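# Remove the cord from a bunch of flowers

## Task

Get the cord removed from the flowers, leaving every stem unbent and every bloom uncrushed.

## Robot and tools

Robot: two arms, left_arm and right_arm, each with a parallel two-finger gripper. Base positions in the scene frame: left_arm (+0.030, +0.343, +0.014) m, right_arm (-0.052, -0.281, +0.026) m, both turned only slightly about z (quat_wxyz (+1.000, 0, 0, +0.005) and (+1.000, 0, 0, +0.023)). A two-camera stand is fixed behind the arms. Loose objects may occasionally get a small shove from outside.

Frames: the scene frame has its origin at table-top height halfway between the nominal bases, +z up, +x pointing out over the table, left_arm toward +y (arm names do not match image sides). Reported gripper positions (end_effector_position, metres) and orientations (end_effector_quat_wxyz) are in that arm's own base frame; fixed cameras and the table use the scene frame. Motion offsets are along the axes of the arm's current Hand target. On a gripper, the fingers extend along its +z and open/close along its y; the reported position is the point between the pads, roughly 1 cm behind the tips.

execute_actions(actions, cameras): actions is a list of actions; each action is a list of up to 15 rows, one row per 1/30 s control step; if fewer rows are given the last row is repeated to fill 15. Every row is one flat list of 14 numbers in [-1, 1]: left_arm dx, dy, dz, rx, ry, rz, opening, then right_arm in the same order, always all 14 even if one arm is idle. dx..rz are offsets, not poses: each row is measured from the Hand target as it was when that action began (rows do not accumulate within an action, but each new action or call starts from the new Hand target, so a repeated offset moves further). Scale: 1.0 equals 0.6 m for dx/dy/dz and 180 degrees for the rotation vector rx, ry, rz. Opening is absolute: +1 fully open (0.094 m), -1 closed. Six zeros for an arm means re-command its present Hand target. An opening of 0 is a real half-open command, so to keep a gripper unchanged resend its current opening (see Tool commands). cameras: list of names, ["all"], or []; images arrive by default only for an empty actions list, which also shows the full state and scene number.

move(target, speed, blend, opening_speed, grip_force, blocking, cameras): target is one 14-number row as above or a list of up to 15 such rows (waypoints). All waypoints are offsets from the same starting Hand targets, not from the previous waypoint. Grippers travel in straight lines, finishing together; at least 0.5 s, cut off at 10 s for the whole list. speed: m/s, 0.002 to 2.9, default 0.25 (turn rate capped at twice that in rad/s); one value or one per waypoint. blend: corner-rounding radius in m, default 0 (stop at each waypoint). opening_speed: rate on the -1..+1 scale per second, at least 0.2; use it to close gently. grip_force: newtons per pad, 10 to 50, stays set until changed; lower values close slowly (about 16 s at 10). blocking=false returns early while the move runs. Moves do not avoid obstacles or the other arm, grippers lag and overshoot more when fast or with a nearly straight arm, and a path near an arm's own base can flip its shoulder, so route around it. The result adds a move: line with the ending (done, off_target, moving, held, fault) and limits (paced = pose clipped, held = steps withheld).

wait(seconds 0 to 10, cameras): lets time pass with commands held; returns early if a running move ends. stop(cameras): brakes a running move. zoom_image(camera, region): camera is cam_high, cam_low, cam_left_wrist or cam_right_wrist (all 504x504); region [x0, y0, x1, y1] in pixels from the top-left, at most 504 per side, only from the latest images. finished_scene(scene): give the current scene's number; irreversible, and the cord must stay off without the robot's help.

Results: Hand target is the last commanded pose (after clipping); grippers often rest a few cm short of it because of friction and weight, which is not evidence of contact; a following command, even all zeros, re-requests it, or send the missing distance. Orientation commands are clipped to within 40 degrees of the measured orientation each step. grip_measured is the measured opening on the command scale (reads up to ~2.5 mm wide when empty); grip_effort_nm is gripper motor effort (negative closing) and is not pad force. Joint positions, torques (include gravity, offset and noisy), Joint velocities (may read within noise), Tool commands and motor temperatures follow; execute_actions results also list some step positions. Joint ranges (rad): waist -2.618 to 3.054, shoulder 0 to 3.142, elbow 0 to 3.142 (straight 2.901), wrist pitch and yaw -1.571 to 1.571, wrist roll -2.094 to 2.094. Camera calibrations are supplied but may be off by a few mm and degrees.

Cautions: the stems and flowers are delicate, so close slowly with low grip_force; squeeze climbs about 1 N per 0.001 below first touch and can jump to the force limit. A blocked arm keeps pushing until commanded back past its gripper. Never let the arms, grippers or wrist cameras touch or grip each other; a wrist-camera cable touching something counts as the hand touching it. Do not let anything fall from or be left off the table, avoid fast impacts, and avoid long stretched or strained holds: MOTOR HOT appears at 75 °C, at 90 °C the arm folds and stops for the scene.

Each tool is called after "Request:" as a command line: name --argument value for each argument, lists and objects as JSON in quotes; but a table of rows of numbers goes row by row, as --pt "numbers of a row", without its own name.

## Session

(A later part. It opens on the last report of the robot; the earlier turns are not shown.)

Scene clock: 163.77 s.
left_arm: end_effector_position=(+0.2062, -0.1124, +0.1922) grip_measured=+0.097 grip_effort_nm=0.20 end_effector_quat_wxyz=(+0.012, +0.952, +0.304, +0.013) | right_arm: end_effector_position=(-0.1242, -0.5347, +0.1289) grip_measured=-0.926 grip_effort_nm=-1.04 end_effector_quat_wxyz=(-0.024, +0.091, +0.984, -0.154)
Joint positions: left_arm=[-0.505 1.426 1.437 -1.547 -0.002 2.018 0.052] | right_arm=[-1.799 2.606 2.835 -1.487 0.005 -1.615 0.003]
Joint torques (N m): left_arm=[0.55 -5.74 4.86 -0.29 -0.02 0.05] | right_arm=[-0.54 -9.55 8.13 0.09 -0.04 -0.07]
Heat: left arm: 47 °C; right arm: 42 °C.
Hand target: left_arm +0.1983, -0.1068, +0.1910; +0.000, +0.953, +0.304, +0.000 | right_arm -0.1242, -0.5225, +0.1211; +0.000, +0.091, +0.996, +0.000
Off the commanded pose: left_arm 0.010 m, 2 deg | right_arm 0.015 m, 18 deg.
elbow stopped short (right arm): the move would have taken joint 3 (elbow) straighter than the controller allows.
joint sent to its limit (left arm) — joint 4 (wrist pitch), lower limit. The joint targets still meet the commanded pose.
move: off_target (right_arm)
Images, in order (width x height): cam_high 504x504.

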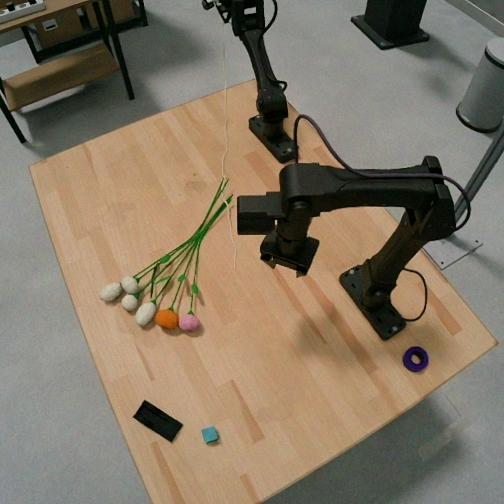

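Request:
move --target '[0,0,0,0,0,0,0.1,0.035,-0.06,-0.03,0.2,0,0.0,-1]' --speed 0.03 --cameras '["cam_high"]'

Request:
zoom_image --camera "cam_high" --region '[200, 150, 270, 220]'

Scene clock: 172.70 s.
left_arm: end_effector_position=(+0.2062, -0.1124, +0.1922) grip_measured=+0.097 grip_effort_nm=0.20 end_effector_quat_wxyz=(+0.012, +0.952, +0.304, +0.013) | right_arm: end_effector_position=(-0.1525, -0.5575, +0.1114) grip_measured=-0.926 grip_effort_nm=-1.04 end_effector_quat_wxyz=(-0.034, +0.090, +0.953, -0.286)
Joint positions: left_arm=[-0.505 1.426 1.437 -1.547 -0.002 2.018 0.052] | right_arm=[-1.851 2.26 2.013 -0.741 -0.038 -1.652 0.003]
Joint torques (N m): left_arm=[0.58 -5.72 4.94 -0.28 0 0.06] | right_arm=[-0.59 -15.17 5.81 1.14 -0.24 -0.04]
Motor temperatures (°C): left_arm=[28 41 47 33 28 32 32] | right_arm=[29 45 41 39 28 27 31]
Heat: left arm: 47 °C; right arm: 45 °C.
Hand target: left_arm +0.1983, -0.1068, +0.1910; +0.000, +0.953, +0.304, +0.000 | right_arm -0.1515, -0.5540, +0.1390; -0.028, +0.086, +0.947, -0.308
Off the commanded pose: left_arm 0.010 m, 2 deg | right_arm 0.028 m, 3 deg.
joint sent to its limit (left arm) — joint 4 (wrist pitch), lower limit. The joint targets still meet the commanded pose.
move: off_target (right_arm)
Images, in order (width x height): cam_high 504x504.

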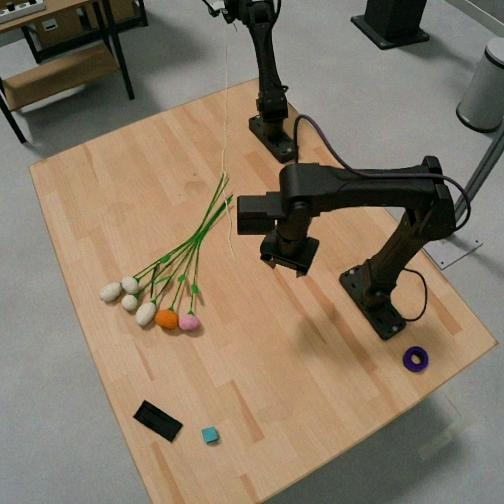

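Scaled by 7.200 from the camera's 504x504 image, which has a finer 720x720 frame.

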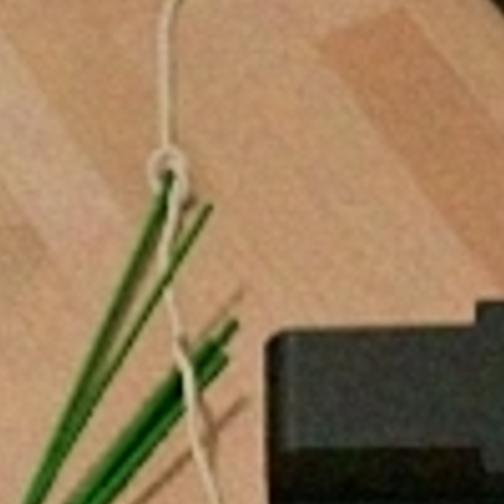

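Request:
move --target '[0,0,0,0,0,0,0.1,0.02,-0.035,0.04,0,0,0.0,-1]' --speed 0.03 --cameras '["cam_high"]'

Request:
zoom_image --camera "cam_high" --region '[200, 150, 270, 220]'

Scene clock: 175.87 s.
left_arm: end_effector_position=(+0.2062, -0.1124, +0.1922) grip_measured=+0.097 grip_effort_nm=0.20 end_effector_quat_wxyz=(+0.012, +0.952, +0.304, +0.013) | right_arm: end_effector_position=(-0.1684, -0.5813, +0.1342) grip_measured=-0.926 grip_effort_nm=-1.04 end_effector_quat_wxyz=(-0.039, +0.089, +0.945, -0.313)
Joint positions: left_arm=[-0.505 1.426 1.437 -1.547 -0.002 2.018 0.052] | right_arm=[-1.869 2.346 2.216 -0.8 -0.048 -1.665 0.003]
Joint torques (N m): left_arm=[0.54 -5.71 4.96 -0.28 -0.01 0.06] | right_arm=[-0.59 -9.33 9.47 0.96 -0.24 -0.04]
Heat: left arm: 47 °C; right arm: 46 °C.
Hand target: left_arm +0.1983, -0.1068, +0.1910; +0.000, +0.953, +0.304, +0.000 | right_arm -0.1688, -0.5825, +0.1320; -0.028, +0.086, +0.947, -0.308
Off the commanded pose: left_arm 0.010 m, 2 deg | right_arm 0.003 m, 1 deg.
joint sent to its limit (left arm) — joint 4 (wrist pitch), lower limit. The joint targets still meet the commanded pose.
move: done
Images, in order (width x height): cam_high 504x504.

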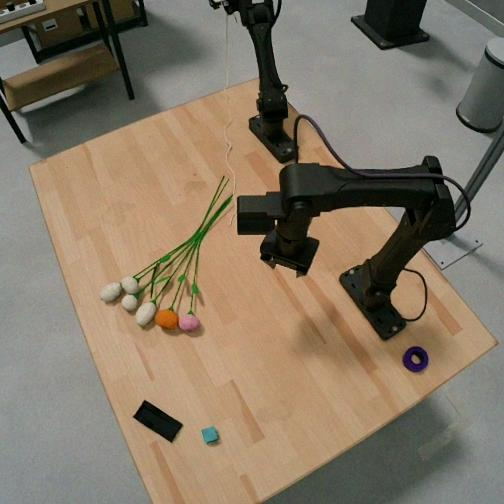

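Scaled by 7.200 from the camera's 504x504 image, which has a finer 720x720 frame.

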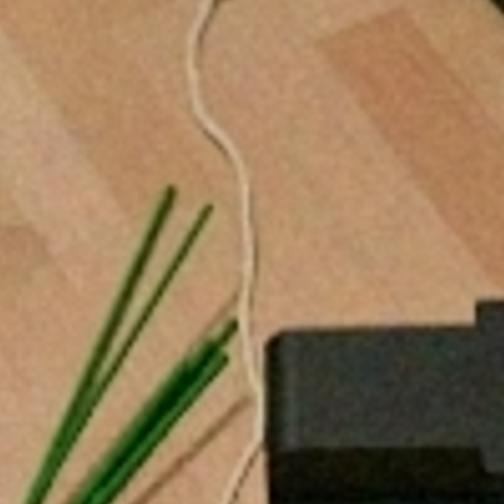

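Request:
move --pt "0 0 0 0 0 0 0.1 -0.323 0.208 -0.168 -0.095 -0.038 -0.116 -1" --pt "0 0 0 0 0 0 0.1 -0.501 0.561 -0.26 -0.191 -0.0755 -0.232 -1" --speed 0.2 --blend '[0.05,0]' --cameras '["cam_high","cam_right_wrist"]'

Request:
zoom_image --camera "cam_high" --region '[160, 60, 320, 220]'

Scene clock: 184.83 s.
left_arm: end_effector_position=(+0.2062, -0.1124, +0.1922) grip_measured=+0.097 grip_effort_nm=0.20 end_effector_quat_wxyz=(+0.012, +0.952, +0.304, +0.013) | right_arm: end_effector_position=(+0.1966, -0.2891, +0.0509) grip_measured=-0.926 grip_effort_nm=-1.04 end_effector_quat_wxyz=(-0.007, -0.286, +0.958, -0.008)
Joint positions: left_arm=[-0.505 1.426 1.437 -1.547 -0.002 2.018 0.052] | right_arm=[-0.967 1.895 1.384 -1.049 0.019 -1.548 0.003]
Joint torques (N m): left_arm=[0.59 -5.81 4.94 -0.26 0 0.07] | right_arm=[-0.29 -10.04 4.96 -0.13 -0.17 0.08]
Heat: left arm: 47 °C; right arm: 46 °C.
Hand target: left_arm +0.1983, -0.1068, +0.1910; +0.000, +0.953, +0.304, +0.000 | right_arm +0.1925, -0.2787, +0.0600; +0.000, -0.282, +0.959, +0.001
Off the commanded pose: left_arm 0.010 m, 2 deg | right_arm 0.014 m, 1 deg.
joint sent to its limit (left arm) — joint 4 (wrist pitch), lower limit. The joint targets still meet the commanded pose.
move: off_target (right_arm)
camera_calibration:
cam_right_wrist: T_world_to_cam=[[0.478382, -0.878116, 0.00800721, -0.34683], [-0.805132, -0.434945, 0.403219, 0.0400515], [-0.35059, -0.199339, -0.915068, 0.157423], [0, 0, 0, 1]] pos_world=[0.253355, -0.255756, 0.130681]
Images, in order (width x height): cam_high 504x504, cam_right_wrist 504x504.

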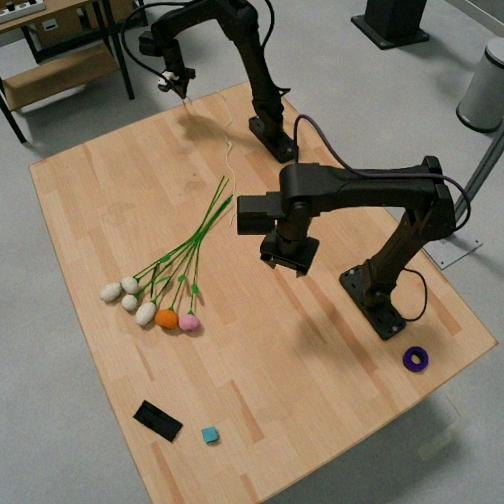

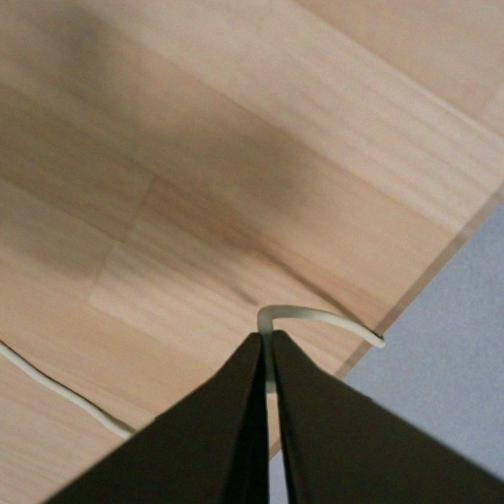

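Scaled by 3.150 from the camera's 504x504 image, which has a finer 720x720 frame.

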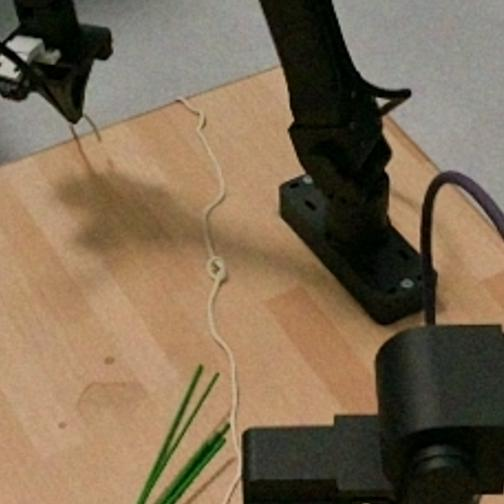

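Request:
move --pt "0 0 0 0 0 0 0.1 -0.2 0.183 0.02 0 0 -0.15 -1" --pt "0 0 0 0 0 0 0.1 -0.2 0.183 0.1 0 0 -0.15 -1" --speed 0.12 --cameras '["cam_high","cam_right_wrist"]'

Request:
zoom_image --camera "cam_high" --region '[130, 60, 290, 220]'

Scene clock: 190.33 s.
left_arm: end_effector_position=(+0.2062, -0.1124, +0.1922) grip_measured=+0.097 grip_effort_nm=0.20 end_effector_quat_wxyz=(+0.012, +0.952, +0.304, +0.013) | right_arm: end_effector_position=(+0.2388, -0.1289, +0.0050) grip_measured=-0.926 grip_effort_nm=-1.04 end_effector_quat_wxyz=(+0.001, -0.499, +0.866, -0.018)
Joint positions: left_arm=[-0.505 1.426 1.437 -1.547 -0.002 2.018 0.052] | right_arm=[-0.487 1.666 0.903 -0.776 0.017 -1.533 0.003]
Joint torques (N m): left_arm=[0.58 -5.72 4.93 -0.29 0 0.05] | right_arm=[0.28 -4.29 4.79 0.1 -0.16 0.06]
Heat: left arm: 47 °C; right arm: 46 °C.
Hand target: left_arm +0.1983, -0.1068, +0.1910; +0.000, +0.953, +0.304, +0.000 | right_arm +0.2340, -0.1213, +0.0004; +0.000, -0.499, +0.867, +0.001
Off the commanded pose: left_arm 0.010 m, 2 deg | right_arm 0.010 m, 2 deg.
joint sent to its limit (left arm) — joint 4 (wrist pitch), lower limit. The joint targets still meet the commanded pose.
move: done
camera_calibration:
cam_right_wrist: T_world_to_cam=[[0.82062, -0.570746, 0.0288526, -0.268227], [-0.533029, -0.74623, 0.398774, 0.0570299], [-0.206068, -0.342621, -0.916595, 0.109115], [0, 0, 0, 1]] pos_world=[0.272996, -0.073147, 0.0850113]
Images, in order (width x height): cam_high 504x504, cam_right_wrist 504x504.

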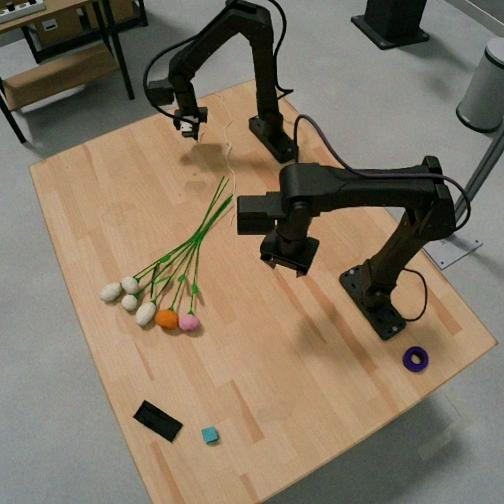

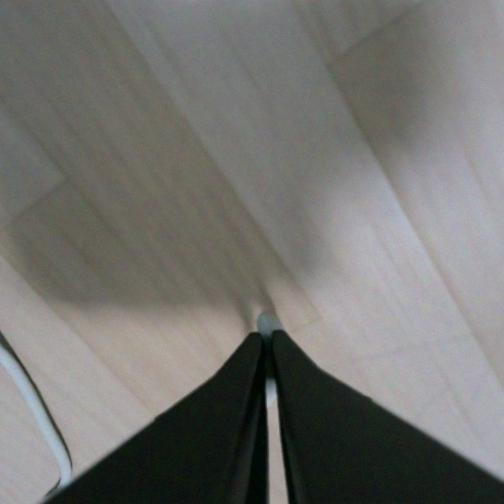

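Scaled by 3.150 from the camera's 504x504 image, which has a finer 720x720 frame.

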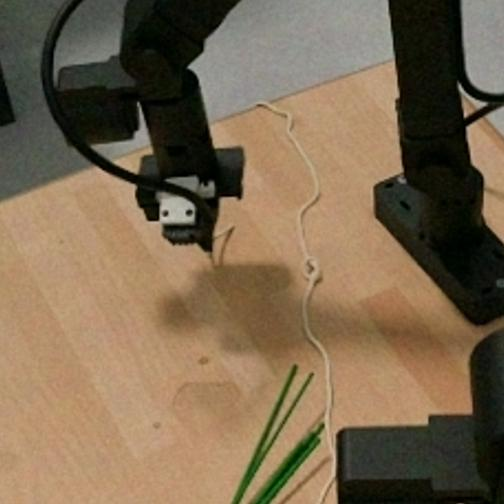

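Request:
move --pt "0 0 0 0 0 0 0.1 -0.09 -0.268 -0.02 0 0 0 -1" --pt "0 0 0 0 0 0 0.1 -0.09 -0.268 0.015 0 0 0 -1" --speed 0.12 --cameras '["cam_high","cam_right_wrist"]'

Request:
zoom_image --camera "cam_high" --region '[130, 60, 290, 220]'

Scene clock: 195.17 s.
left_arm: end_effector_position=(+0.2062, -0.1124, +0.1922) grip_measured=+0.097 grip_effort_nm=0.20 end_effector_quat_wxyz=(+0.012, +0.952, +0.304, +0.013) | right_arm: end_effector_position=(+0.4060, -0.1643, +0.0012) grip_measured=-0.926 grip_effort_nm=-1.04 end_effector_quat_wxyz=(+0.006, -0.498, +0.867, -0.021)
Joint positions: left_arm=[-0.505 1.426 1.437 -1.547 -0.002 2.018 0.052] | right_arm=[-0.38 2.253 1.723 -1.001 0.017 -1.423 0.003]
Joint torques (N m): left_arm=[0.59 -5.78 4.9 -0.28 0.01 0.05] | right_arm=[0.44 -8.32 5.05 0.16 -0.16 0.06]
Heat: left arm: 47 °C; right arm: 45 °C.
Hand target: left_arm +0.1983, -0.1068, +0.1910; +0.000, +0.953, +0.304, +0.000 | right_arm +0.4000, -0.1555, -0.0088; +0.000, -0.499, +0.867, +0.001
Off the commanded pose: left_arm 0.010 m, 2 deg | right_arm 0.015 m, 3 deg.
joint sent to its limit (left arm) — joint 4 (wrist pitch), lower limit. The joint targets still meet the commanded pose.
move: off_target (right_arm)
camera_calibration:
cam_right_wrist: T_world_to_cam=[[0.818982, -0.572543, 0.0382564, -0.425217], [-0.539027, -0.744749, 0.393444, 0.123952], [-0.196772, -0.342845, -0.918552, 0.124236], [0, 0, 0, 1]] pos_world=[0.439505, -0.108549, 0.0816159]
Images, in order (width x height): cam_high 504x504, cam_right_wrist 504x504.

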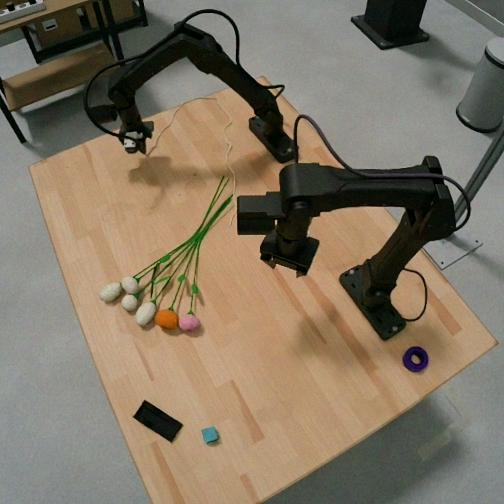

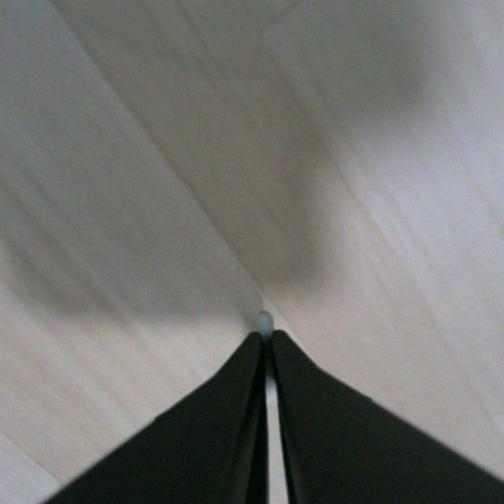

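Scaled by 3.150 from the camera's 504x504 image, which has a finer 720x720 frame.

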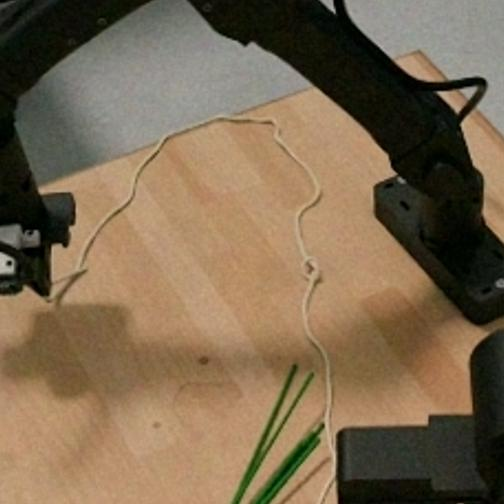

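Request:
move --pt "0 0 -0.05 0 0 0 0.1 0 0 0.024 0 0 0 -1" --pt "-0.2 0.05 -0.05 0 0 0 0.1 0 0 0.024 0 0 0 -0.3" --pt "-0.2 0.05 -0.05 0 0 0 0.1 0 0 -0.15 0 0 0 -0.3" --speed 0.12 --opening_speed 1.0 --cameras '["cam_high","cam_right_wrist","cam_left_wrist"]'

Request:
zoom_image --camera "cam_high" --region '[120, 80, 300, 260]'

Scene clock: 203.83 s.
left_arm: end_effector_position=(+0.1195, -0.1974, +0.2125) grip_measured=+0.097 grip_effort_nm=0.20 end_effector_quat_wxyz=(+0.059, +0.951, +0.304, +0.019) | right_arm: end_effector_position=(+0.3986, -0.1614, +0.0567) grip_measured=-0.302 grip_effort_nm=0.09 end_effector_quat_wxyz=(-0.015, -0.498, +0.867, +0.006)
Joint positions: left_arm=[-1.039 1.352 1.455 -1.551 -0.011 1.484 0.052] | right_arm=[-0.38 2.248 1.94 -1.29 0.017 -1.422 0.033]
Joint torques (N m): left_arm=[-0.43 -3.41 9.89 -0.07 0.07 -0.06] | right_arm=[0.38 -12.89 7.97 -0.24 -0.16 0.05]
Heat: left arm: 48 °C; right arm: 45 °C.
Hand target: left_arm +0.1180, -0.2009, +0.2210; +0.001, +0.953, +0.304, +0.000 | right_arm +0.4001, -0.1557, +0.0812; +0.000, -0.498, +0.867, +0.001
Off the commanded pose: left_arm 0.009 m, 7 deg | right_arm 0.025 m, 2 deg.
joint sent to its limit (left arm) — joint 4 (wrist pitch), lower limit. The joint targets are off in orientation, not in position.
move: off_target (left_arm, right_arm); target 2's new opening was sent with right_arm's hand 0.016 m and 3 deg from that target
camera_calibration:
cam_left_wrist: T_world_to_cam=[[-0.485954, 0.866603, -0.113347, 0.257545], [0.774464, 0.487085, 0.403674, -0.0539641], [0.405035, 0.108384, -0.907854, 0.269815], [0, 0, 0, 1]] pos_world=[0.057664, -0.226148, 0.295928]
cam_right_wrist: T_world_to_cam=[[0.818882, -0.573285, -0.0278634, -0.415834], [-0.514299, -0.754448, 0.407804, 0.0880649], [-0.254809, -0.319613, -0.912644, 0.201307], [0, 0, 0, 1]] pos_world=[0.437106, -0.10761, 0.136222]
Images, in order (width x height): cam_high 504x504, cam_left_wrist 504x504, cam_right_wrist 504x504.

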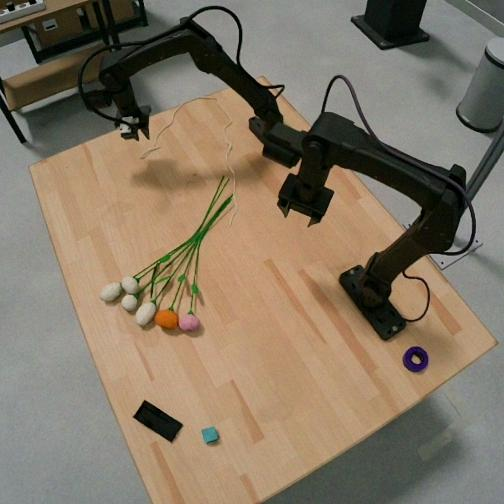

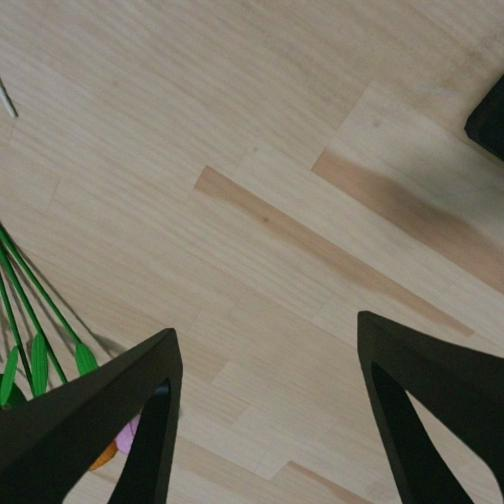

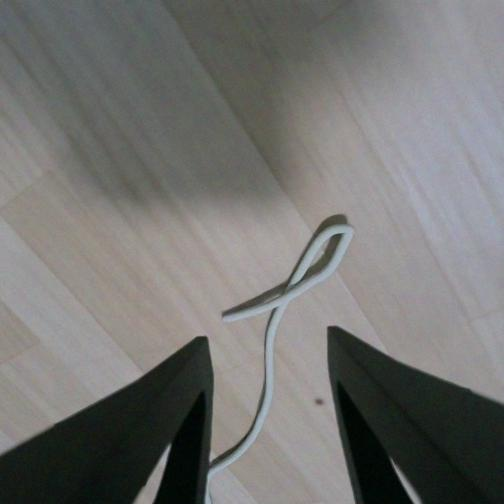

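Scaled by 2.800 from the camera's 504x504 image, which has a finer 720x720 frame.

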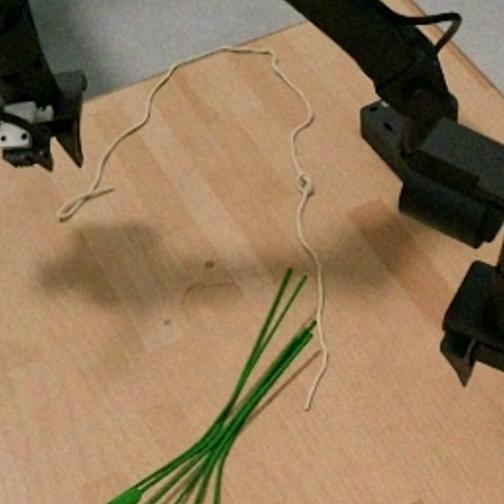

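Request:
finished_scene --scene 1

The scene is finished: the task was done.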